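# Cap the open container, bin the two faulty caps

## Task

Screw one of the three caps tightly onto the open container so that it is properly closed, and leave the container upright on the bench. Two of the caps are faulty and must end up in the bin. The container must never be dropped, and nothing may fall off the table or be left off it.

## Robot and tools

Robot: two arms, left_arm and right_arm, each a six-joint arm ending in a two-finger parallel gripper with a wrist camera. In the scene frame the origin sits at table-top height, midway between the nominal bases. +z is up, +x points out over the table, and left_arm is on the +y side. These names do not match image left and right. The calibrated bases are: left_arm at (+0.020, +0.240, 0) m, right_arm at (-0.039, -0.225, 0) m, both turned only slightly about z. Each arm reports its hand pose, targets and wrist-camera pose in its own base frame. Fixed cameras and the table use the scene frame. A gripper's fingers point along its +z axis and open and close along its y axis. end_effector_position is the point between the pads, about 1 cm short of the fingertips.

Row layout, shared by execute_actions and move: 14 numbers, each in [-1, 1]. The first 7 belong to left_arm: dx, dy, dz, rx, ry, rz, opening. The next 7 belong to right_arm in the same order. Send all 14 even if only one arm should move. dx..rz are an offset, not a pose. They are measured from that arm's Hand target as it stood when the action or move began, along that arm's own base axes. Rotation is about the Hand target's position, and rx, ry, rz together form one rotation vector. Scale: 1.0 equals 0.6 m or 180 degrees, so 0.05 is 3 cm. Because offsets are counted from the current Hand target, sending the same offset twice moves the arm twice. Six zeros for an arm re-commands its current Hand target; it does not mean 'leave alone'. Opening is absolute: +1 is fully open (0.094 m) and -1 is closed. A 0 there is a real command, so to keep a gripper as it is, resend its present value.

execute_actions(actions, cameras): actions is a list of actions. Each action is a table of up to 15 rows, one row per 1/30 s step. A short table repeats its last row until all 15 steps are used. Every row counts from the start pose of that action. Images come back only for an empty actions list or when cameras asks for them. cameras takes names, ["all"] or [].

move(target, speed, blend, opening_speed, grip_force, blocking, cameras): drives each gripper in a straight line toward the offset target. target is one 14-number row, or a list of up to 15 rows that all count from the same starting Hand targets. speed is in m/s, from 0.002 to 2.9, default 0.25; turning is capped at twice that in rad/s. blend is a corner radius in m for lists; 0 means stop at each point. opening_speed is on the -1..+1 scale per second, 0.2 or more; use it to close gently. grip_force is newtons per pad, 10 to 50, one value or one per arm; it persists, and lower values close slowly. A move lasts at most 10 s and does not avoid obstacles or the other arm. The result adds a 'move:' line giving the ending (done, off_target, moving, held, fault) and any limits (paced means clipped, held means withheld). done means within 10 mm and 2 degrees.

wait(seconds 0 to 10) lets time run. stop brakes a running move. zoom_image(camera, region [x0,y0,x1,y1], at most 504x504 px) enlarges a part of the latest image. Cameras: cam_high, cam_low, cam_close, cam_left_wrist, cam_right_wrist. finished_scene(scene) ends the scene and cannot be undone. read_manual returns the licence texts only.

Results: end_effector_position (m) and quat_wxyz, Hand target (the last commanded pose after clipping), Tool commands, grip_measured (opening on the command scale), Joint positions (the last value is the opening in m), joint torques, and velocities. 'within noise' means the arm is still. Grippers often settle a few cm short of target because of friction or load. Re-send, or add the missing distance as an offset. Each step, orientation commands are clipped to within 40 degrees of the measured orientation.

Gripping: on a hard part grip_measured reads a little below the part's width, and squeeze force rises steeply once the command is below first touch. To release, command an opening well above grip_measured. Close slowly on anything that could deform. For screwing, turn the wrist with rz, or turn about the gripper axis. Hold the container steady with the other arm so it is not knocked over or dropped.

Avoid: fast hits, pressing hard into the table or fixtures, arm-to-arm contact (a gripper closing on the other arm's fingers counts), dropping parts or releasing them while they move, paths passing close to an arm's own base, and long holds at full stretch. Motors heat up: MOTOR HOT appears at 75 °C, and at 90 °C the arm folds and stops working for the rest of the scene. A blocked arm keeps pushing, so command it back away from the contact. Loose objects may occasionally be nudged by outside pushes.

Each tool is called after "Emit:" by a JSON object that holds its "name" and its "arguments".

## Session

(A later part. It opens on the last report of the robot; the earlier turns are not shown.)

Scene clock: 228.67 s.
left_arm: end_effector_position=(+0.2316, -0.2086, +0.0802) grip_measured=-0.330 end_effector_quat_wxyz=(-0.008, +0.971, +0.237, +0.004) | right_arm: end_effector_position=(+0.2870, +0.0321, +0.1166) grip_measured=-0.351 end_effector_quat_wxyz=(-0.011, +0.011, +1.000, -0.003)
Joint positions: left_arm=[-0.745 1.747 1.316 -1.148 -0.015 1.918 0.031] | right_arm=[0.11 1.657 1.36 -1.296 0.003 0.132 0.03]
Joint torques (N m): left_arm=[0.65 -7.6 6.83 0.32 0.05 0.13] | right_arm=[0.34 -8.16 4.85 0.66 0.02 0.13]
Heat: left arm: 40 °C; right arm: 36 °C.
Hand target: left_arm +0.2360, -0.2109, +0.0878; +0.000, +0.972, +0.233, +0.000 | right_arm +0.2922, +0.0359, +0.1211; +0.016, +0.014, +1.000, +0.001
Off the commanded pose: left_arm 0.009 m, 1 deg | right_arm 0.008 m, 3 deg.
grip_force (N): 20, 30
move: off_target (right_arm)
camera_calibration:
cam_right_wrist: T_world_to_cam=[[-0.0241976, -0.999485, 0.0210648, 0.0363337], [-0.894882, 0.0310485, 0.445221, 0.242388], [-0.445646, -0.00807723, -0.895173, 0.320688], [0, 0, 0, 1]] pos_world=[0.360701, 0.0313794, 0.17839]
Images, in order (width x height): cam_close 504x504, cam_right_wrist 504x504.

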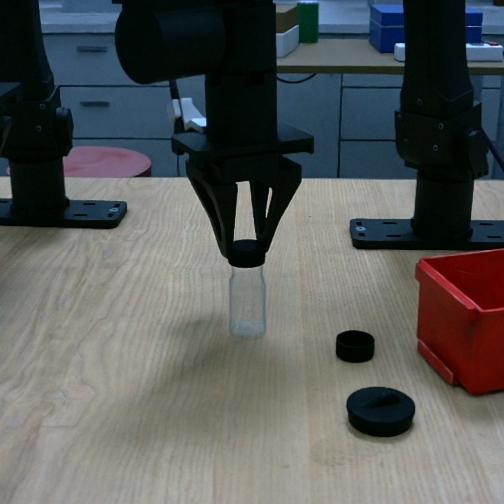

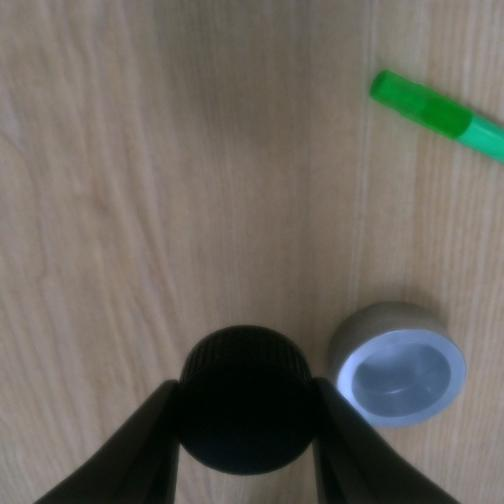

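Emit:
{"name": "move", "arguments": {"target": [[0.0,0.0,0.1,0,0,0,-0.5, -0.0,0.02,-0.10, 0, 0, 0, -0.42],[-0.118,-0.222,0.04,0,0,0.35,-0.5, -0.0,0.02,-0.172, 0, 0, 0, -0.42]], "speed": [0.12, 0.2], "blend": [0.02, 0], "cameras": ["cam_close", "cam_right_wrist", "cam_left_wrist"]}}

Scene clock: 232.40 s.
left_arm: end_effector_position=(+0.1953, -0.2678, +0.1242) grip_measured=-0.330 end_effector_quat_wxyz=(-0.017, +0.882, +0.471, +0.005) | right_arm: end_effector_position=(+0.2880, +0.0447, +0.0433) grip_measured=-0.351 end_effector_quat_wxyz=(+0.008, +0.012, +1.000, +0.002)
Joint positions: left_arm=[-0.952 1.828 1.591 -1.365 -0.015 1.209 0.031] | right_arm=[0.15 1.688 1.096 -0.963 -0.002 0.173 0.03]
Joint torques (N m): left_arm=[0.24 -9.5 4.51 0.52 -0.05 0.03] | right_arm=[0.35 -5.6 4.82 0.75 0.04 0.13]
Heat: left arm: 40 °C; right arm: 36 °C.
Hand target: left_arm +0.1984, -0.2686, +0.1278; -0.008, +0.882, +0.471, +0.004 (not the last commanded pose) | right_arm +0.2922, +0.0479, +0.0369; +0.016, +0.014, +1.000, +0.001 (not the last commanded pose)
Off the commanded pose: left_arm 0.083 m, 34 deg | right_arm 0.026 m, 1 deg.
grip_force (N): 20, 30
move: held (left_arm; a check stopped the path), off_target (right_arm; braked when a check withheld steps of left_arm); path passed 1 of 2 targets; limits=held
pose unreachable (left arm): on one or more control steps of this call, first in action 0 (counted from 0), this arm could not follow its commanded pose, so it was not sent that pose on those steps. It may still have moved: this result reports where it is.
cause: moving toward the commanded pose would bring a part of the arm too close to another arm (this arm's wrist (the part past joint 4) and the right arm's wrist (the part past joint 4), along the way the arms are being sent, or toward where that arm still pushes).
camera_calibration:
cam_left_wrist: T_world_to_cam=[[-0.837614, 0.545898, 0.0199362, 0.307446], [0.494015, 0.741421, 0.454141, 0.0816575], [0.233134, 0.390244, -0.890707, 0.253879], [0, 0, 0, 1]] pos_world=[0.157994, -0.327452, 0.182919]
cam_right_wrist: T_world_to_cam=[[-0.0263369, -0.999595, 0.0107813, 0.0515771], [-0.910918, 0.0284399, 0.411607, 0.281664], [-0.411747, 0.00101955, -0.911298, 0.246095], [0, 0, 0, 1]] pos_world=[0.35926, 0.0432948, 0.107775]
Images, in order (width x height): cam_close 504x504, cam_left_wrist 504x504, cam_right_wrist 504x504.

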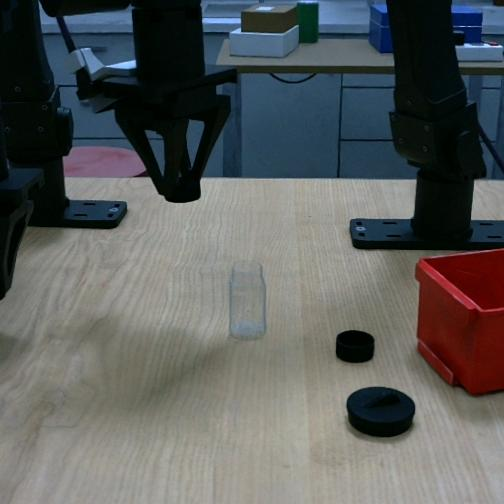

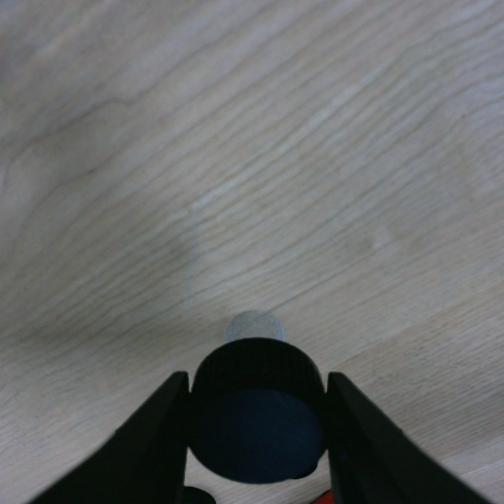

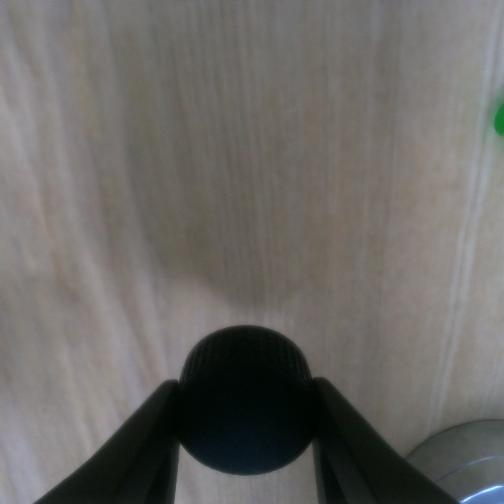

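Emit:
{"name": "move", "arguments": {"target": [[0,0,0,0,0,0,-0.5, 0,0,-0.05, 0, 0, 0, -0.42]], "speed": 0.08, "cameras": ["cam_close", "cam_right_wrist"]}}

Scene clock: 233.80 s.
left_arm: end_effector_position=(+0.1953, -0.2678, +0.1242) grip_measured=-0.330 end_effector_quat_wxyz=(-0.017, +0.882, +0.471, +0.005) | right_arm: end_effector_position=(+0.2871, +0.0446, +0.0119) grip_measured=-0.351 end_effector_quat_wxyz=(+0.005, +0.012, +1.000, +0.002)
Joint positions: left_arm=[-0.952 1.828 1.591 -1.365 -0.015 1.209 0.031] | right_arm=[0.15 1.74 1.021 -0.841 -0.002 0.173 0.03]
Joint torques (N m): left_arm=[0.28 -9.51 4.48 0.51 -0.05 0.02] | right_arm=[0.4 -5.68 4.34 0.78 -0.01 0.12]
Heat: left arm: 40 °C; right arm: 36 °C.
Hand target: left_arm +0.1984, -0.2686, +0.1278; -0.008, +0.882, +0.471, +0.004 | right_arm +0.2922, +0.0479, +0.0069; +0.016, +0.014, +1.000, +0.001
Off the commanded pose: left_arm 0.005 m, 1 deg | right_arm 0.008 m, 1 deg.
grip_force (N): 20, 30
move: done
camera_calibration:
cam_right_wrist: T_world_to_cam=[[-0.0263018, -0.999584, 0.0118337, 0.0517148], [-0.908413, 0.0288405, 0.417079, 0.29305], [-0.417246, 0.000220066, -0.908793, 0.218768], [0, 0, 0, 1]] pos_world=[0.358851, 0.0431935, 0.0759781]
Images, in order (width x height): cam_close 504x504, cam_right_wrist 504x504.

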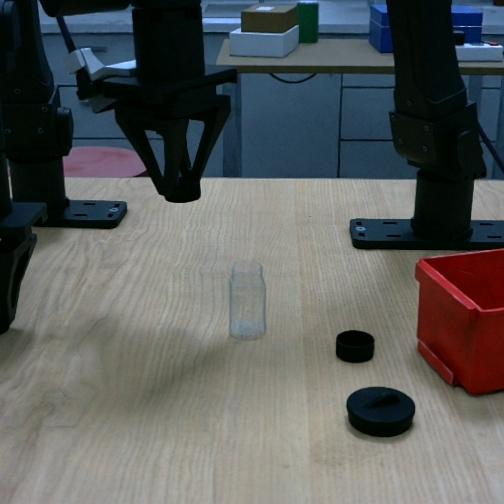

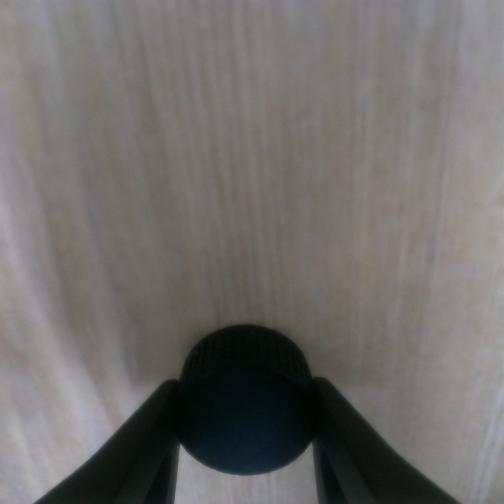

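Emit:
{"name": "move", "arguments": {"target": [[0,0,0,0,0,0,-0.5, 0,0,0, 0, 0, 0, 0.1],[0,0,0,0,0,0,-0.5, 0,0,0.2, 0, 0, 0, 0.1],[0,0,0,0,0,0,-0.5, 0.1,-0.3,0.3, 0, 0, 0, 0.1]], "speed": [0.1,0.2,0.3], "blend": [0,0.03,0], "opening_speed": 0.8, "cameras": ["cam_close", "cam_right_wrist"]}}

Scene clock: 238.70 s.
left_arm: end_effector_position=(+0.1953, -0.2678, +0.1242) grip_measured=-0.330 end_effector_quat_wxyz=(-0.017, +0.882, +0.471, +0.005) | right_arm: end_effector_position=(+0.3496, -0.1389, +0.1837) grip_measured=+0.097 end_effector_quat_wxyz=(+0.029, +0.027, +0.999, -0.014)
Joint positions: left_arm=[-0.952 1.828 1.591 -1.365 -0.015 1.209 0.031] | right_arm=[-0.378 1.952 1.993 -1.549 0.006 -0.324 0.052]
Joint torques (N m): left_arm=[0.28 -9.5 4.53 0.51 -0.05 0.03] | right_arm=[0.47 -7.25 9.48 0.15 -0.14 -0.14]
Heat: left arm: 39 °C; right arm: 36 °C.
Hand target: left_arm +0.1984, -0.2686, +0.1278; -0.008, +0.882, +0.471, +0.004 | right_arm +0.3522, -0.1321, +0.1869; +0.016, +0.014, +1.000, +0.001
Off the commanded pose: left_arm 0.005 m, 1 deg | right_arm 0.008 m, 3 deg.
joint sent to its limit (right arm) — joint 4 (wrist pitch), lower limit. The joint targets are off in position, not in orientation.
grip_force (N): 20, 30
move: off_target (right_arm)
camera_calibration:
cam_right_wrist: T_world_to_cam=[[-0.058641, -0.997442, 0.0408671, -0.125814], [-0.925697, 0.0696562, 0.371796, 0.303525], [-0.373692, -0.0160281, -0.927415, 0.386889], [0, 0, 0, 1]] pos_world=[0.418172, -0.140434, 0.251099]
Images, in order (width x height): cam_close 504x504, cam_right_wrist 504x504.

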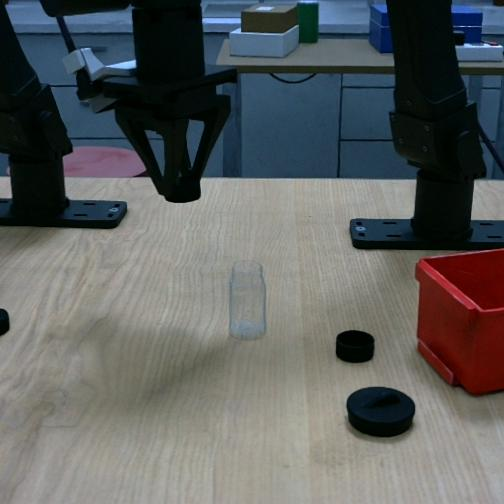

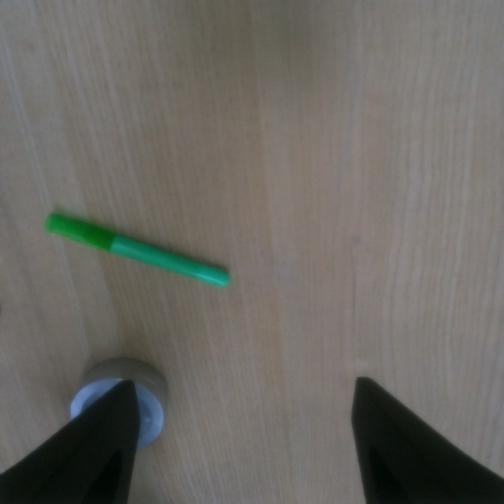

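Emit:
{"name": "move", "arguments": {"target": [[-0.0557,-0.1258,-0.03,0,0,0.189,-0.5, 0,0,0, 0, 0, 0, 0.1],[-0.0557,-0.1258,-0.17,0,0,0.189,-0.5, 0,0,0, 0, 0, 0, 0.1]], "speed": [0.2,0.12], "blend": [0.02,0], "cameras": ["cam_close", "cam_left_wrist"]}}

Scene clock: 241.90 s.
left_arm: end_effector_position=(+0.1666, -0.3390, +0.0307) grip_measured=-0.330 end_effector_quat_wxyz=(-0.011, +0.711, +0.703, +0.012) | right_arm: end_effector_position=(+0.3496, -0.1389, +0.1837) grip_measured=+0.097 end_effector_quat_wxyz=(+0.029, +0.027, +0.999, -0.014)
Joint positions: left_arm=[-1.124 2.055 1.53 -1.073 -0.015 0.458 0.031] | right_arm=[-0.378 1.952 1.993 -1.549 0.006 -0.324 0.052]
Joint torques (N m): left_arm=[-0.54 -10.25 3.38 0.7 0.08 -0.12] | right_arm=[0.44 -7.42 9.52 0.16 -0.1 -0.13]
Heat: left arm: 39 °C; right arm: 37 °C.
Hand target: left_arm +0.1649, -0.3441, +0.0258; -0.008, +0.706, +0.708, +0.001 | right_arm +0.3522, -0.1321, +0.1869; +0.016, +0.014, +1.000, +0.001
Off the commanded pose: left_arm 0.007 m, 1 deg | right_arm 0.008 m, 3 deg.
joint sent to its limit (right arm) — joint 4 (wrist pitch), lower limit. The joint targets are off in position, not in orientation.
grip_force (N): 20, 30
move: off_target (right_arm)
camera_calibration:
cam_left_wrist: T_world_to_cam=[[-0.999986, -0.00192237, -0.00492749, 0.166281], [-0.00397448, 0.887793, 0.460225, 0.32341], [0.00348987, 0.460238, -0.887789, 0.266898], [0, 0, 0, 1]] pos_world=[0.166632, -0.409638, 0.0889272]
Images, in order (width x height): cam_close 504x504, cam_left_wrist 504x504.

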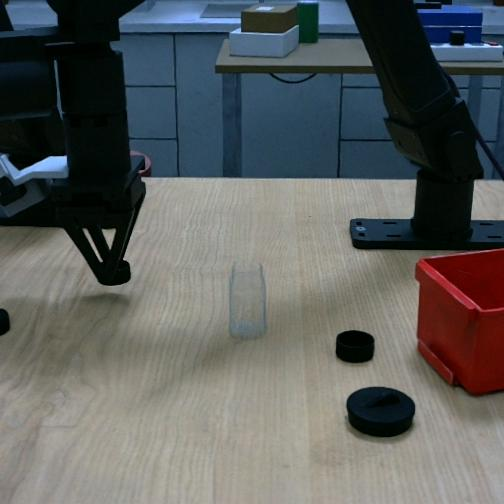

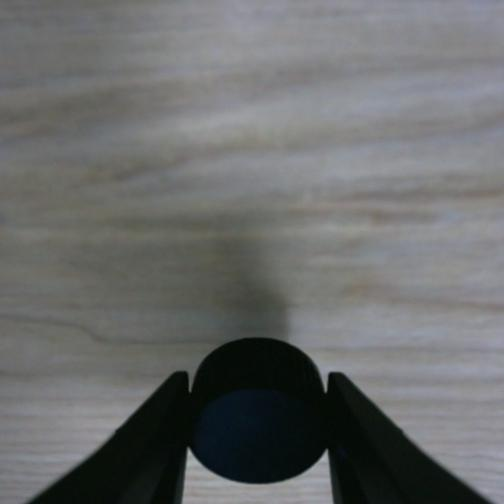

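Emit:
{"name": "move", "arguments": {"target": [[0,0,-0.031,0,0,0,-0.5, 0,0,0, 0, 0, 0, 0.1],[0,0,-0.031,0,0,0,0.1, 0,0,0, 0, 0, 0, 0.1]], "speed": [0.06,0.12], "opening_speed": 0.6, "cameras": ["cam_close", "cam_left_wrist"]}}

Scene clock: 244.97 s.
left_arm: end_effector_position=(+0.1673, -0.3405, +0.0144) grip_measured=+0.097 end_effector_quat_wxyz=(-0.007, +0.711, +0.703, +0.010) | right_arm: end_effector_position=(+0.3496, -0.1389, +0.1837) grip_measured=+0.097 end_effector_quat_wxyz=(+0.029, +0.027, +0.999, -0.014)
Joint positions: left_arm=[-1.124 2.074 1.49 -1.007 -0.015 0.458 0.052] | right_arm=[-0.378 1.952 1.993 -1.549 0.006 -0.324 0.052]
Joint torques (N m): left_arm=[-0.51 -10 3.23 0.74 0.1 -0.13] | right_arm=[0.38 -7.09 9.77 0.17 -0.13 -0.15]
Heat: left arm: 39 °C; right arm: 37 °C.
Hand target: left_arm +0.1649, -0.3441, +0.0072; -0.008, +0.706, +0.708, +0.001 | right_arm +0.3522, -0.1321, +0.1869; +0.016, +0.014, +1.000, +0.001
Off the commanded pose: left_arm 0.008 m, 1 deg | right_arm 0.008 m, 3 deg.
joint sent to its limit (right arm) — joint 4 (wrist pitch), lower limit. The joint targets are off in position, not in orientation.
grip_force (N): 20, 30
move: off_target (right_arm)
camera_calibration:
cam_left_wrist: T_world_to_cam=[[-0.999963, -0.00201673, -0.00831383, 0.166919], [-0.00557232, 0.890931, 0.454104, 0.333694], [0.00649124, 0.454134, -0.89091, 0.250594], [0, 0, 0, 1]] pos_world=[0.167145, -0.410765, 0.0731126]
Images, in order (width x height): cam_close 504x504, cam_left_wrist 504x504.

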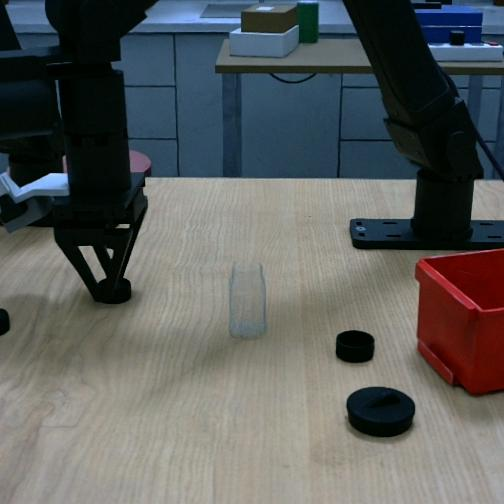

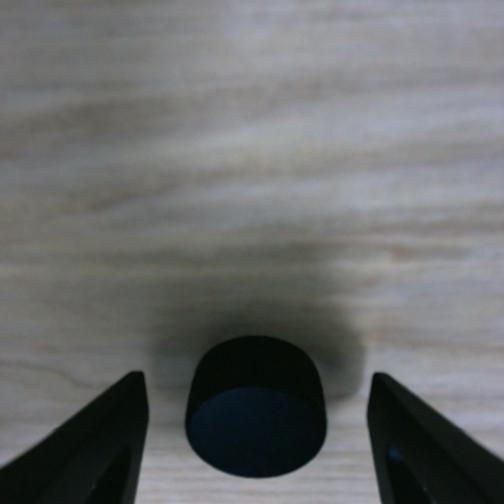

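Emit:
{"name": "move", "arguments": {"target": [[0,0,0.25,0,0,0,0.1, 0,0,0, 0, 0, 0, 0.1],[0.275,0.5735,0.32,0,0,0.5,0.1, 0,0,0, 0, 0, 0, 0.1],[0.0918,0.9068,0.32,0,0,0.5,0.1, -0.0643,0.821,-0.0865, 0, 0, 0, 0.2]], "speed": [0.2,0.35,0.35], "blend": [0.04,0.05,0], "cameras": ["cam_close", "cam_right_wrist", "cam_high"]}}

Scene clock: 257.03 s.
left_arm: end_effector_position=(+0.2187, +0.2027, +0.1911) grip_measured=+0.097 end_effector_quat_wxyz=(+0.000, -0.012, +1.000, +0.008) | right_arm: end_effector_position=(+0.3084, +0.3681, +0.1334) grip_measured=+0.197 end_effector_quat_wxyz=(+0.038, +0.000, +0.998, +0.046)
Joint positions: left_arm=[0.737 1.689 1.692 -1.564 -0.012 0.714 0.052] | right_arm=[0.871 2.385 2.476 -1.543 -0.002 0.871 0.056]
Joint torques (N m): left_arm=[0.05 -8.08 5.38 0.43 0.02 0.09] | right_arm=[-0.64 -10.65 9.43 0.21 0.25 0.16]
Heat: left arm: 38 °C; right arm: 37 °C.
Hand target: left_arm +0.2200, +0.2000, +0.1992; -0.007, -0.002, +1.000, -0.005 | right_arm +0.3137, +0.3605, +0.1350; +0.016, +0.014, +1.000, +0.001
Off the commanded pose: left_arm 0.009 m, 2 deg | right_arm 0.009 m, 6 deg.
joint sent to its limit (left arm) — joint 4 (wrist pitch), lower limit. The joint targets are off in position, not in orientation.
joint sent to its limit (right arm) — joint 4 (wrist pitch), lower limit. The joint targets are off in position and orientation.
grip_force (N): 20, 30
move: off_target (right_arm); target 3's new opening was sent with right_arm's hand 0.008 m and 6 deg from that target
camera_calibration:
cam_right_wrist: T_world_to_cam=[[-0.000622138, -0.996958, -0.0779409, 0.377273], [-0.934686, -0.0271263, 0.354439, 0.289457], [-0.355475, 0.0730707, -0.931825, 0.295181], [0, 0, 0, 1]] pos_world=[0.375715, 0.362408, 0.201867]
Images, in order (width x height): cam_high 504x504, cam_close 504x504, cam_right_wrist 504x504.

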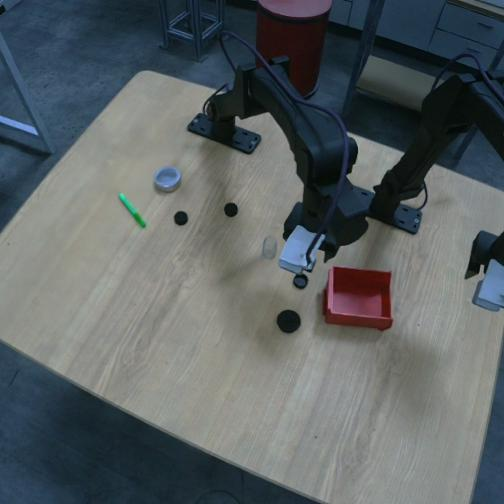

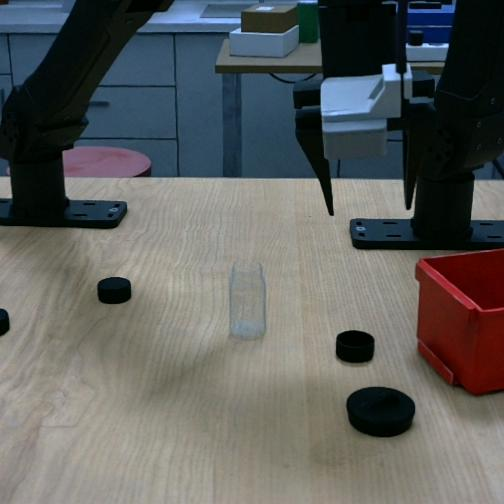

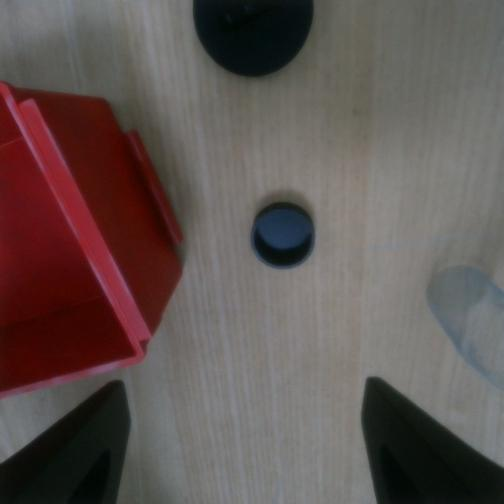

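Emit:
{"name": "move", "arguments": {"target": [0,0,0,0,0,0,0.1, 0.001,0.002,-0.125, 0, 0, 0, 0.2], "speed": 0.15, "cameras": ["cam_right_wrist"]}}

Scene clock: 258.60 s.
left_arm: end_effector_position=(+0.2187, +0.2027, +0.1911) grip_measured=+0.097 end_effector_quat_wxyz=(+0.000, -0.012, +1.000, +0.008) | right_arm: end_effector_position=(+0.3028, +0.3621, +0.0690) grip_measured=+0.197 end_effector_quat_wxyz=(+0.003, +0.000, +1.000, +0.003)
Joint positions: left_arm=[0.737 1.689 1.692 -1.564 -0.012 0.714 0.052] | right_arm=[0.872 2.427 2.299 -1.434 0 0.873 0.056]
Joint torques (N m): left_arm=[0.05 -8.05 5.39 0.42 0.03 0.1] | right_arm=[-0.44 -10.69 5.96 0.64 0.2 0.13]
Heat: left arm: 38 °C; right arm: 37 °C.
Hand target: left_arm +0.2200, +0.2000, +0.1992; -0.007, -0.002, +1.000, -0.005 | right_arm +0.3143, +0.3617, +0.0600; +0.016, +0.014, +1.000, +0.001
Off the commanded pose: left_arm 0.009 m, 2 deg | right_arm 0.015 m, 2 deg.
joint sent to its limit (left arm) — joint 4 (wrist pitch), lower limit. The joint targets are off in position, not in orientation.
grip_force (N): 20, 30
move: off_target (right_arm)
camera_calibration:
cam_right_wrist: T_world_to_cam=[[-0.00324989, -0.999956, 0.00878834, 0.362217], [-0.907123, 0.0066466, 0.420814, 0.281756], [-0.420854, -0.00660451, -0.907104, 0.280492], [0, 0, 0, 1]] pos_world=[0.374811, 0.36218, 0.132686]
Images, in order (width x height): cam_right_wrist 504x504.

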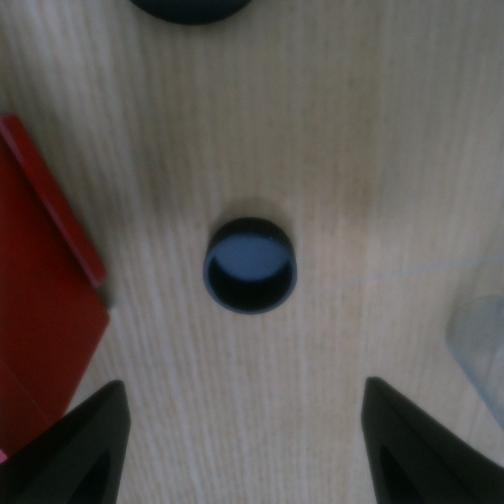

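Emit:
{"name": "zoom_image", "arguments": {"camera": "cam_right_wrist", "region": [195, 205, 305, 325]}}

Scaled by 4.200.

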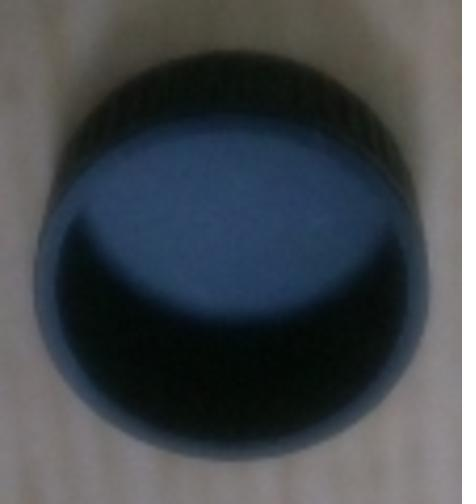

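Emit:
{"name": "move", "arguments": {"target": [0,0,0,0,0,0,0.1, 0.0133,-0.002,-0.058, 0, 0, 0, 0.2], "speed": 0.12, "cameras": ["cam_right_wrist"]}}

Scene clock: 263.13 s.
left_arm: end_effector_position=(+0.2187, +0.2027, +0.1911) grip_measured=+0.097 end_effector_quat_wxyz=(+0.000, -0.012, +1.000, +0.008) | right_arm: end_effector_position=(+0.3121, +0.3629, +0.0384) grip_measured=+0.197 end_effector_quat_wxyz=(+0.006, +0.007, +1.000, +0.007)
Joint positions: left_arm=[0.737 1.689 1.692 -1.564 -0.012 0.714 0.052] | right_arm=[0.858 2.441 2.202 -1.312 0 0.873 0.056]
Joint torques (N m): left_arm=[0.03 -8.08 5.41 0.43 0.02 0.09] | right_arm=[-0.49 -10.43 5.2 0.68 0.2 -0.02]
Heat: left arm: 38 °C; right arm: 37 °C.
Hand target: left_arm +0.2200, +0.2000, +0.1992; -0.007, -0.002, +1.000, -0.005 | right_arm +0.3222, +0.3605, +0.0252; +0.016, +0.014, +1.000, +0.001
Off the commanded pose: left_arm 0.009 m, 2 deg | right_arm 0.017 m, 2 deg.
joint sent to its limit (left arm) — joint 4 (wrist pitch), lower limit. The joint targets are off in position, not in orientation.
grip_force (N): 20, 30
move: off_target (right_arm)
camera_calibration:
cam_right_wrist: T_world_to_cam=[[-0.0170559, -0.999854, 0.000511515, 0.367842], [-0.909871, 0.0157331, 0.414593, 0.300803], [-0.414541, 0.00660586, -0.910007, 0.250099], [0, 0, 0, 1]] pos_world=[0.383642, 0.361404, 0.102693]
Images, in order (width x height): cam_right_wrist 504x504.

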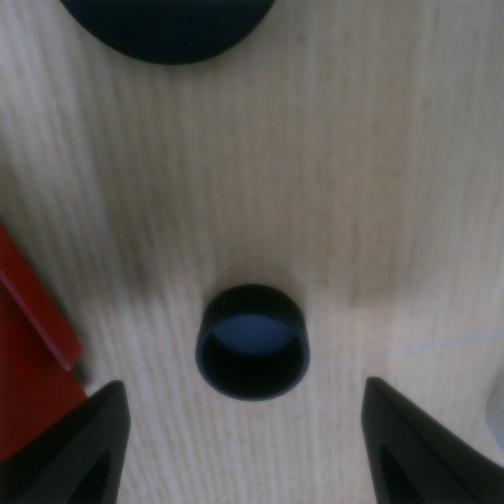

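Emit:
{"name": "move", "arguments": {"target": [0,0,0,0,0,0,0.1, 0.0025,-0.0025,-0.044, 0, 0, 0, 0.2], "speed": 0.08, "cameras": ["cam_right_wrist"]}}

Scene clock: 264.60 s.
left_arm: end_effector_position=(+0.2187, +0.2027, +0.1911) grip_measured=+0.097 end_effector_quat_wxyz=(+0.000, -0.012, +1.000, +0.008) | right_arm: end_effector_position=(+0.3177, +0.3592, +0.0130) grip_measured=+0.197 end_effector_quat_wxyz=(+0.007, +0.014, +1.000, +0.008)
Joint positions: left_arm=[0.737 1.689 1.692 -1.564 -0.012 0.714 0.052] | right_arm=[0.845 2.45 2.117 -1.217 0 0.873 0.056]
Joint torques (N m): left_arm=[0.06 -8.06 5.41 0.41 0.02 0.1] | right_arm=[-0.7 -10.61 5.07 0.66 0.2 -0.09]
Heat: left arm: 38 °C; right arm: 37 °C.
Hand target: left_arm +0.2200, +0.2000, +0.1992; -0.007, -0.002, +1.000, -0.005 | right_arm +0.3237, +0.3590, -0.0012; +0.016, +0.014, +1.000, +0.001
Off the commanded pose: left_arm 0.009 m, 2 deg | right_arm 0.015 m, 1 deg.
joint sent to its limit (left arm) — joint 4 (wrist pitch), lower limit. The joint targets are off in position, not in orientation.
grip_force (N): 20, 30
move: off_target (right_arm)
camera_calibration:
cam_right_wrist: T_world_to_cam=[[-0.0308851, -0.999523, -0.000706119, 0.368616], [-0.909983, 0.0278261, 0.413711, 0.312138], [-0.413494, 0.0134201, -0.910408, 0.226457], [0, 0, 0, 1]] pos_world=[0.389064, 0.356716, 0.0772938]
Images, in order (width x height): cam_right_wrist 504x504.

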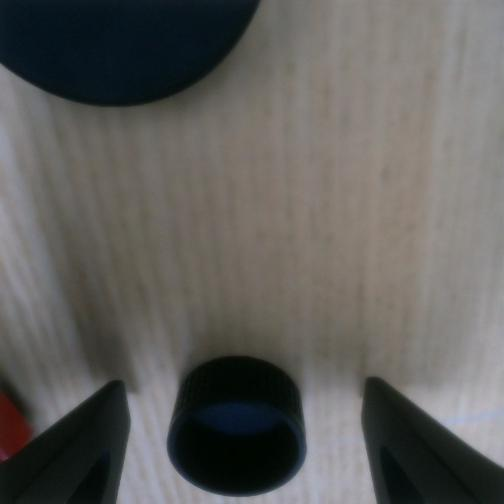

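Emit:
{"name": "move", "arguments": {"target": [0,0,0,0,0,0,0.1, 0,0,0, 0, 0, 0, -0.42], "opening_speed": 0.6, "grip_force": [20,30], "cameras": ["cam_right_wrist"]}}

Scene clock: 266.80 s.
left_arm: end_effector_position=(+0.2187, +0.2027, +0.1911) grip_measured=+0.097 end_effector_quat_wxyz=(+0.000, -0.012, +1.000, +0.008) | right_arm: end_effector_position=(+0.3151, +0.3619, +0.0130) grip_measured=-0.349 end_effector_quat_wxyz=(+0.007, +0.010, +1.000, +0.008)
Joint positions: left_arm=[0.737 1.689 1.692 -1.564 -0.012 0.714 0.052] | right_arm=[0.852 2.45 2.117 -1.216 0 0.873 0.031]
Joint torques (N m): left_arm=[0.08 -8.1 5.39 0.42 0.02 0.1] | right_arm=[-0.51 -10.48 5.09 0.69 0.16 -0.07]
Heat: left arm: 38 °C; right arm: 37 °C.
Hand target: left_arm +0.2200, +0.2000, +0.1992; -0.007, -0.002, +1.000, -0.005 | right_arm +0.3237, +0.3590, -0.0012; +0.016, +0.014, +1.000, +0.001
Off the commanded pose: left_arm 0.009 m, 2 deg | right_arm 0.017 m, 1 deg.
joint sent to its limit (left arm) — joint 4 (wrist pitch), lower limit. The joint targets are off in position, not in orientation.
grip_force (N): 20, 30
move: off_target (right_arm)
camera_calibration:
cam_right_wrist: T_world_to_cam=[[-0.0231441, -0.99973, -0.00181987, 0.368902], [-0.910589, 0.020329, 0.412812, 0.312726], [-0.412664, 0.0112113, -0.910814, 0.225974], [0, 0, 0, 1]] pos_world=[0.386554, 0.359912, 0.0773947]
Images, in order (width x height): cam_right_wrist 504x504.

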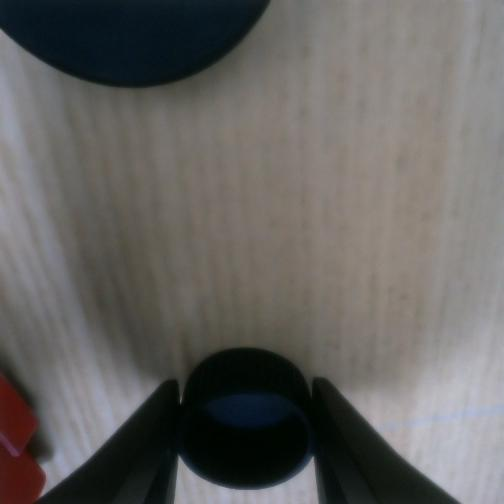

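Emit:
{"name": "move", "arguments": {"target": [[0,0,0,0,0,0,0.1, 0,0,0.252, 0, 0, 0, -0.42],[0,0,0,0,0,0,0.1, 0.0322,-0.3262,0.2187, 0.0777,-0.3737,0.1307, -0.42],[0,0,0,0,0,0,0.1, 0.0322,-0.3262,0.09, 0.0777,-0.3737,0.1307, -0.42]], "speed": 0.3, "blend": [0.03,0.02,0], "cameras": ["cam_close", "cam_right_wrist", "cam_high"]}}

Scene clock: 271.87 s.
left_arm: end_effector_position=(+0.2187, +0.2027, +0.1911) grip_measured=+0.097 end_effector_quat_wxyz=(+0.000, -0.012, +1.000, +0.008) | right_arm: end_effector_position=(+0.3408, +0.1629, +0.0445) grip_measured=-0.349 end_effector_quat_wxyz=(+0.541, -0.175, +0.814, +0.118)
Joint positions: left_arm=[0.737 1.689 1.692 -1.564 -0.012 0.714 0.052] | right_arm=[0.457 1.733 0.261 1.074 0.028 0.014 0.031]
Joint torques (N m): left_arm=[0.08 -8.12 5.41 0.42 0.02 0.1] | right_arm=[-0.75 -4.16 2.73 2.57 -0.18 -0.11]
Heat: left arm: 38 °C; right arm: 36 °C.
Hand target: left_arm +0.2200, +0.2000, +0.1992; -0.007, -0.002, +1.000, -0.005 | right_arm +0.3431, +0.1632, +0.0528; +0.560, -0.179, +0.799, +0.125
Off the commanded pose: left_arm 0.009 m, 2 deg | right_arm 0.009 m, 3 deg.
joint sent to its limit (left arm) — joint 4 (wrist pitch), lower limit. The joint targets are off in position, not in orientation.
grip_force (N): 20, 30
move: off_target (right_arm)
camera_calibration:
cam_right_wrist: T_world_to_cam=[[0.399341, -0.916801, 0.0013875, 0.0129271], [-0.680008, -0.297213, -0.670264, 0.348465], [0.614911, 0.26672, -0.742122, -0.131873], [0, 0, 0, 1]] pos_world=[0.312887, 0.150593, 0.13568]
Images, in order (width x height): cam_high 504x504, cam_close 504x504, cam_right_wrist 504x504.

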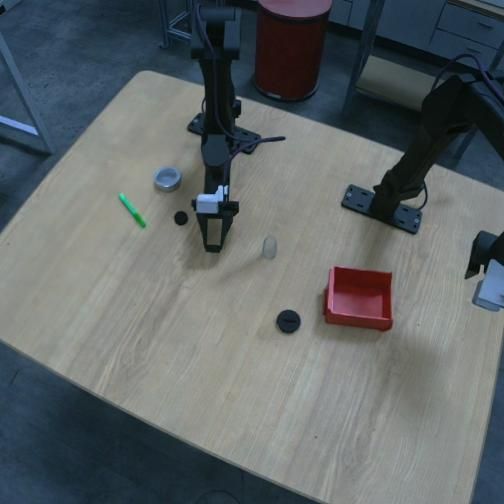

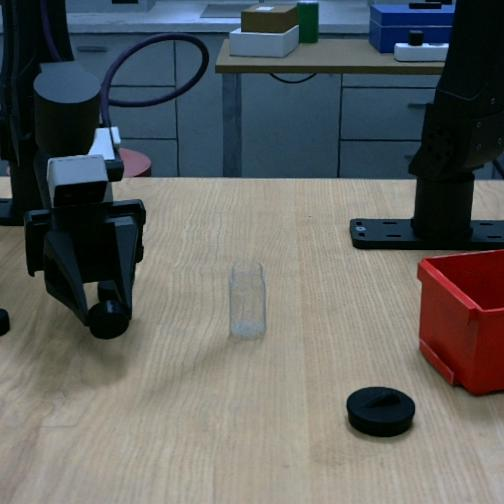

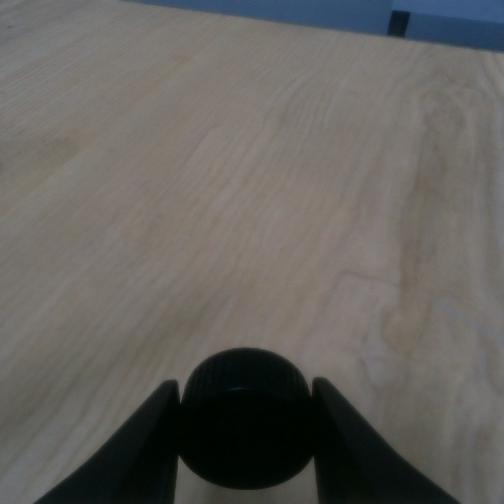

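Emit:
{"name": "zoom_image", "arguments": {"camera": "cam_close", "region": [60, 270, 160, 370]}}

Emit:
{"name": "zoom_image", "arguments": {"camera": "cam_right_wrist", "region": [150, 320, 350, 504]}}

Scaled by 5.040.

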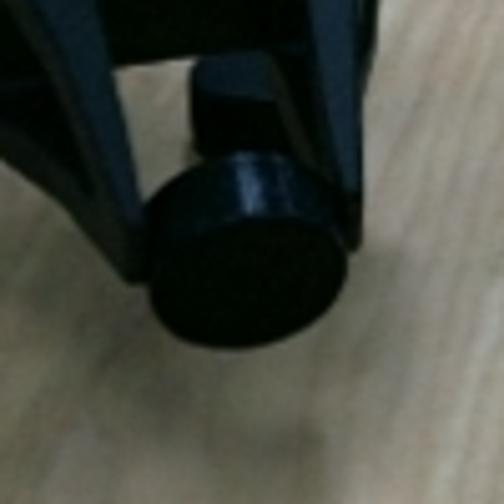

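Scaled by 2.520.

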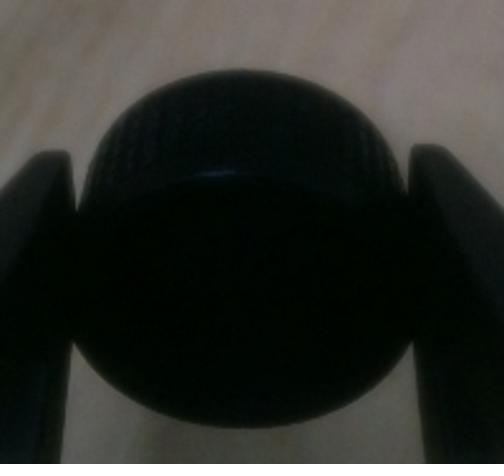

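Emit:
{"name": "move", "arguments": {"target": [0,0,0,0,0,0,0.1, 0,0,-0.038, 0,0,0, -0.42], "speed": 0.08, "cameras": ["cam_close", "cam_right_wrist"]}}

Emit:
{"name": "zoom_image", "arguments": {"camera": "cam_close", "region": [60, 270, 160, 370]}}

Scene clock: 273.30 s.
left_arm: end_effector_position=(+0.2187, +0.2027, +0.1911) grip_measured=+0.097 end_effector_quat_wxyz=(+0.000, -0.012, +1.000, +0.008) | right_arm: end_effector_position=(+0.3409, +0.1630, +0.0216) grip_measured=-0.349 end_effector_quat_wxyz=(+0.541, -0.175, +0.814, +0.118)
Joint positions: left_arm=[0.737 1.689 1.692 -1.564 -0.012 0.714 0.052] | right_arm=[0.457 1.909 0.254 1.259 0.028 0.014 0.031]
Joint torques (N m): left_arm=[0.1 -8.08 5.41 0.43 0.01 0.1] | right_arm=[-0.64 -4.51 1.83 2.53 -0.12 -0.08]
Heat: left arm: 38 °C; right arm: 36 °C.
Hand target: left_arm +0.2200, +0.2000, +0.1992; -0.007, -0.002, +1.000, -0.005 | right_arm +0.3431, +0.1632, +0.0300; +0.560, -0.179, +0.799, +0.125
Off the commanded pose: left_arm 0.009 m, 2 deg | right_arm 0.009 m, 3 deg.
joint sent to its limit (left arm) — joint 4 (wrist pitch), lower limit. The joint targets are off in position, not in orientation.
grip_force (N): 20, 30
move: off_target (right_arm)
camera_calibration:
cam_right_wrist: T_world_to_cam=[[0.399341, -0.916801, 0.0013875, 0.0130106], [-0.680008, -0.297213, -0.670264, 0.333214], [0.614911, 0.26672, -0.742122, -0.148956], [0, 0, 0, 1]] pos_world=[0.312987, 0.150693, 0.11278]
Images, in order (width x height): cam_close 504x504, cam_right_wrist 504x504.

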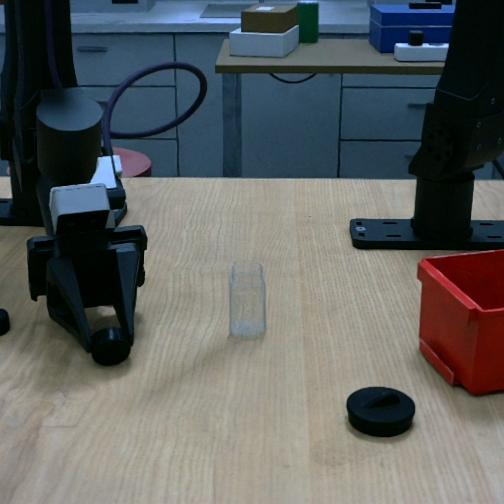

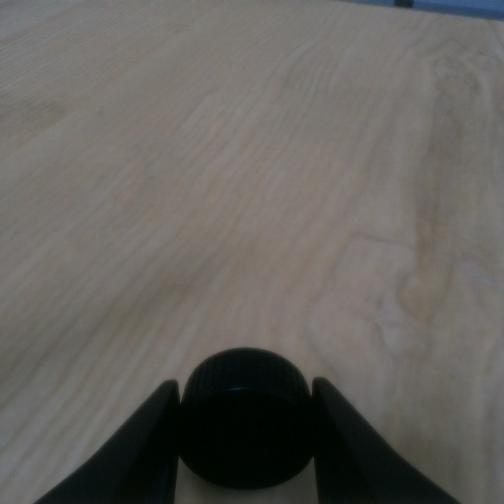

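Scaled by 5.040.

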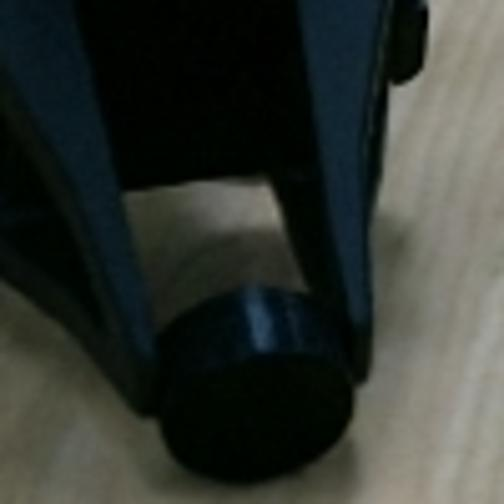

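Emit:
{"name": "move", "arguments": {"target": [[0,0,0,0,0,0,0.1, 0,0,-0.0045, 0,0,0, -0.42],[0,0,0,0,0,0,0.1, 0,0,-0.0045, 0,0,0, -0.12]], "speed": 0.04, "opening_speed": 0.3, "cameras": ["cam_close", "cam_right_wrist"]}}

Emit:
{"name": "zoom_image", "arguments": {"camera": "cam_close", "region": [60, 270, 160, 370]}}

Emit:
{"name": "zoom_image", "arguments": {"camera": "cam_right_wrist", "region": [150, 320, 350, 504]}}

Scene clock: 276.00 s.
left_arm: end_effector_position=(+0.2187, +0.2027, +0.1911) grip_measured=+0.097 end_effector_quat_wxyz=(+0.000, -0.012, +1.000, +0.008) | right_arm: end_effector_position=(+0.3417, +0.1634, +0.0208) grip_measured=-0.123 end_effector_quat_wxyz=(+0.545, -0.175, +0.811, +0.119)
Joint positions: left_arm=[0.737 1.689 1.692 -1.564 -0.012 0.714 0.052] | right_arm=[0.457 1.932 0.254 1.291 0.028 0.014 0.041]
Joint torques (N m): left_arm=[0.08 -8.06 5.37 0.42 0.01 0.09] | right_arm=[-0.84 -4.34 1.69 2.46 -0.11 -0.11]
Heat: left arm: 37 °C; right arm: 36 °C.
Hand target: left_arm +0.2200, +0.2000, +0.1992; -0.007, -0.002, +1.000, -0.005 | right_arm +0.3431, +0.1632, +0.0273; +0.560, -0.179, +0.799, +0.125
Off the commanded pose: left_arm 0.009 m, 2 deg | right_arm 0.007 m, 2 deg.
joint sent to its limit (left arm) — joint 4 (wrist pitch), lower limit. The joint targets are off in position, not in orientation.
grip_force (N): 20, 30
move: done
camera_calibration:
cam_right_wrist: T_world_to_cam=[[0.399364, -0.916792, 0.00099426, 0.0130481], [-0.674425, -0.29452, -0.677059, 0.331098], [0.621015, 0.269722, -0.735928, -0.152827], [0, 0, 0, 1]] pos_world=[0.312998, 0.150698, 0.111691]
Images, in order (width x height): cam_close 504x504, cam_right_wrist 504x504.

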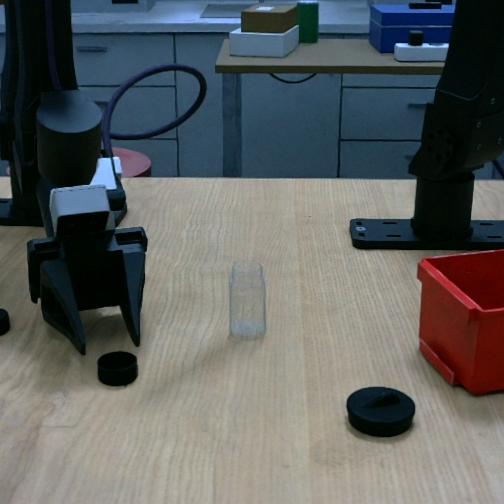

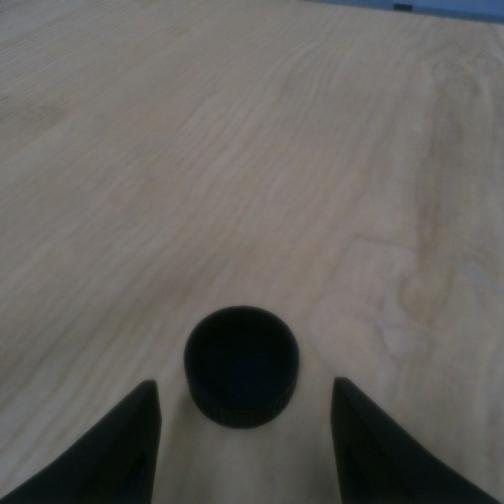

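Scaled by 5.040.

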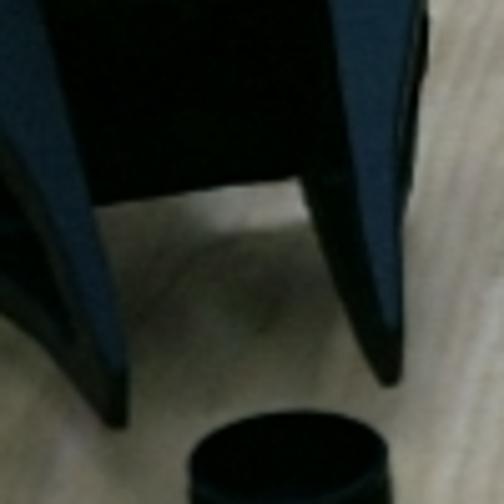

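Scaled by 2.520.

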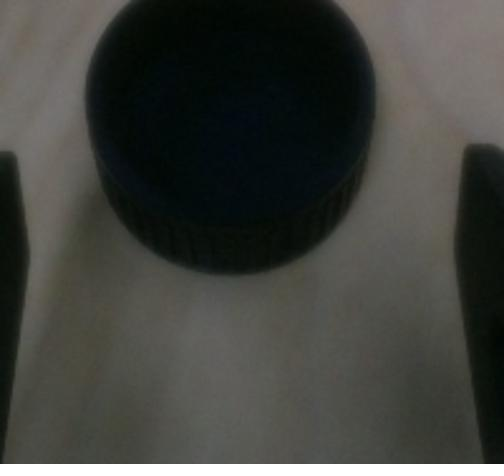

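Emit:
{"name": "move", "arguments": {"target": [[0,0,0,0,0,0,0.1, 0,0,0.13, 0,0,0, -0.12],[0,0,0,0,0,0,0.1, 0.0365,0.0208,0.15, -0.2016,0.4275,0.0002, 0.2]], "speed": [0.15,0.35], "blend": [0.03,0], "cameras": ["cam_close", "cam_right_wrist"]}}

Scene clock: 281.33 s.
left_arm: end_effector_position=(+0.2187, +0.2027, +0.1911) grip_measured=+0.097 end_effector_quat_wxyz=(+0.000, -0.012, +1.000, +0.008) | right_arm: end_effector_position=(+0.3636, +0.1714, +0.1142) grip_measured=+0.197 end_effector_quat_wxyz=(-0.046, -0.214, +0.976, -0.018)
Joint positions: left_arm=[0.737 1.689 1.692 -1.564 -0.012 0.714 0.052] | right_arm=[0.444 2.205 2.093 -1.556 0.014 0.014 0.056]
Joint torques (N m): left_arm=[0.12 -8.09 5.37 0.42 0.01 0.1] | right_arm=[-0.29 -9.22 9.7 -0.07 -0.11 -0.07]
Heat: left arm: 37 °C; right arm: 37 °C.
Hand target: left_arm +0.2200, +0.2000, +0.1992; -0.007, -0.002, +1.000, -0.005 | right_arm +0.3650, +0.1757, +0.1173; -0.128, -0.217, +0.967, -0.029
Off the commanded pose: left_arm 0.009 m, 2 deg | right_arm 0.005 m, 10 deg.
joint sent to its limit (left arm) — joint 4 (wrist pitch), lower limit. The joint targets are off in position, not in orientation.
joint sent to its limit (right arm) — joint 4 (wrist pitch), lower limit. The joint targets are off in position and orientation.
grip_force (N): 20, 30
move: off_target (right_arm); target 2's new opening was sent with right_arm's hand 0.005 m and 10 deg from that target
camera_calibration:
cam_right_wrist: T_world_to_cam=[[0.417388, -0.908222, 0.0303337, 0.000192722], [-0.78722, -0.344702, 0.511337, 0.325328], [-0.453951, -0.237305, -0.858845, 0.391923], [0, 0, 0, 1]] pos_world=[0.433938, 0.205321, 0.170244]
Images, in order (width x height): cam_close 504x504, cam_right_wrist 504x504.

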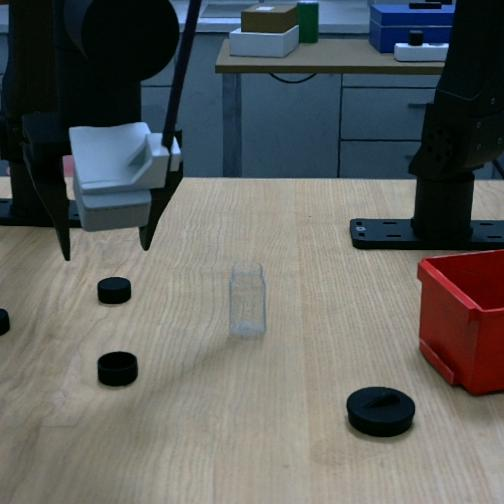

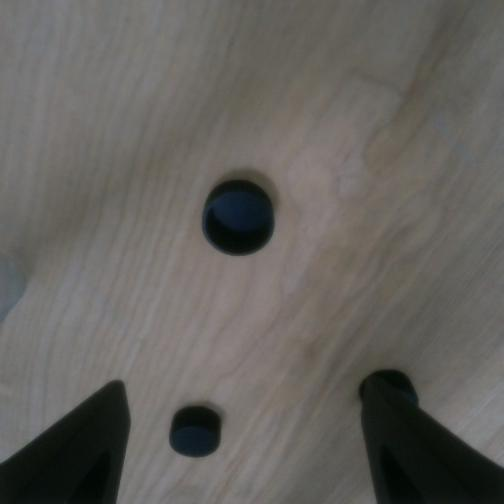

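Emit:
{"name": "move", "arguments": {"target": [0,0,0,0,0,0,0.1, -0.003,0.003,-0.13, 0,0,0, 0.2], "speed": 0.15, "cameras": ["cam_close", "cam_right_wrist"]}}

Scene clock: 282.83 s.
left_arm: end_effector_position=(+0.2187, +0.2027, +0.1911) grip_measured=+0.097 end_effector_quat_wxyz=(+0.000, -0.012, +1.000, +0.008) | right_arm: end_effector_position=(+0.3583, +0.1689, +0.0378) grip_measured=+0.197 end_effector_quat_wxyz=(-0.137, -0.212, +0.967, -0.039)
Joint positions: left_arm=[0.737 1.689 1.692 -1.564 -0.012 0.714 0.052] | right_arm=[0.444 2.404 2.093 -1.546 0.014 0.014 0.056]
Joint torques (N m): left_arm=[0.06 -8.08 5.41 0.42 0.01 0.1] | right_arm=[0.13 -10.73 9.16 -0.12 -0.1 0]
Heat: left arm: 37 °C; right arm: 37 °C.
Hand target: left_arm +0.2200, +0.2000, +0.1992; -0.007, -0.002, +1.000, -0.005 | right_arm +0.3632, +0.1775, +0.0393; -0.128, -0.217, +0.967, -0.029
Off the commanded pose: left_arm 0.009 m, 2 deg | right_arm 0.010 m, 2 deg.
joint sent to its limit (left arm) — joint 4 (wrist pitch), lower limit. The joint targets are off in position, not in orientation.
grip_force (N): 20, 30
move: done
camera_calibration:
cam_right_wrist: T_world_to_cam=[[0.422737, -0.905676, 0.0323254, -0.0000124284], [-0.686842, -0.296915, 0.663393, 0.309555], [-0.591221, -0.302643, -0.747573, 0.37936], [0, 0, 0, 1]] pos_world=[0.436906, 0.206711, 0.0782428]
Images, in order (width x height): cam_close 504x504, cam_right_wrist 504x504.

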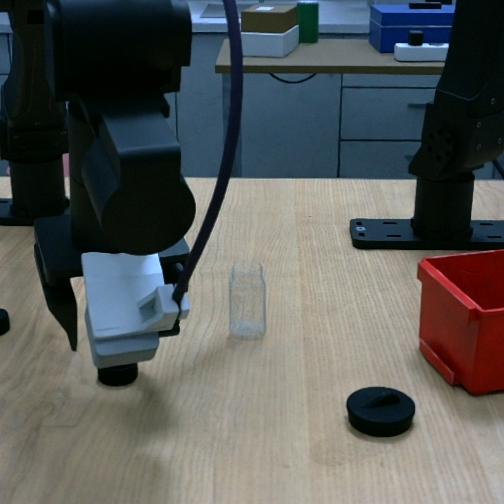

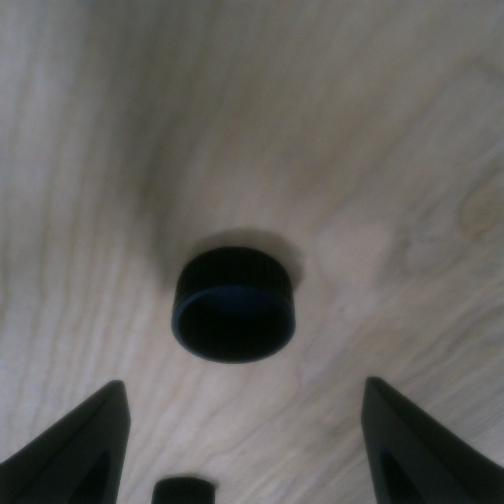

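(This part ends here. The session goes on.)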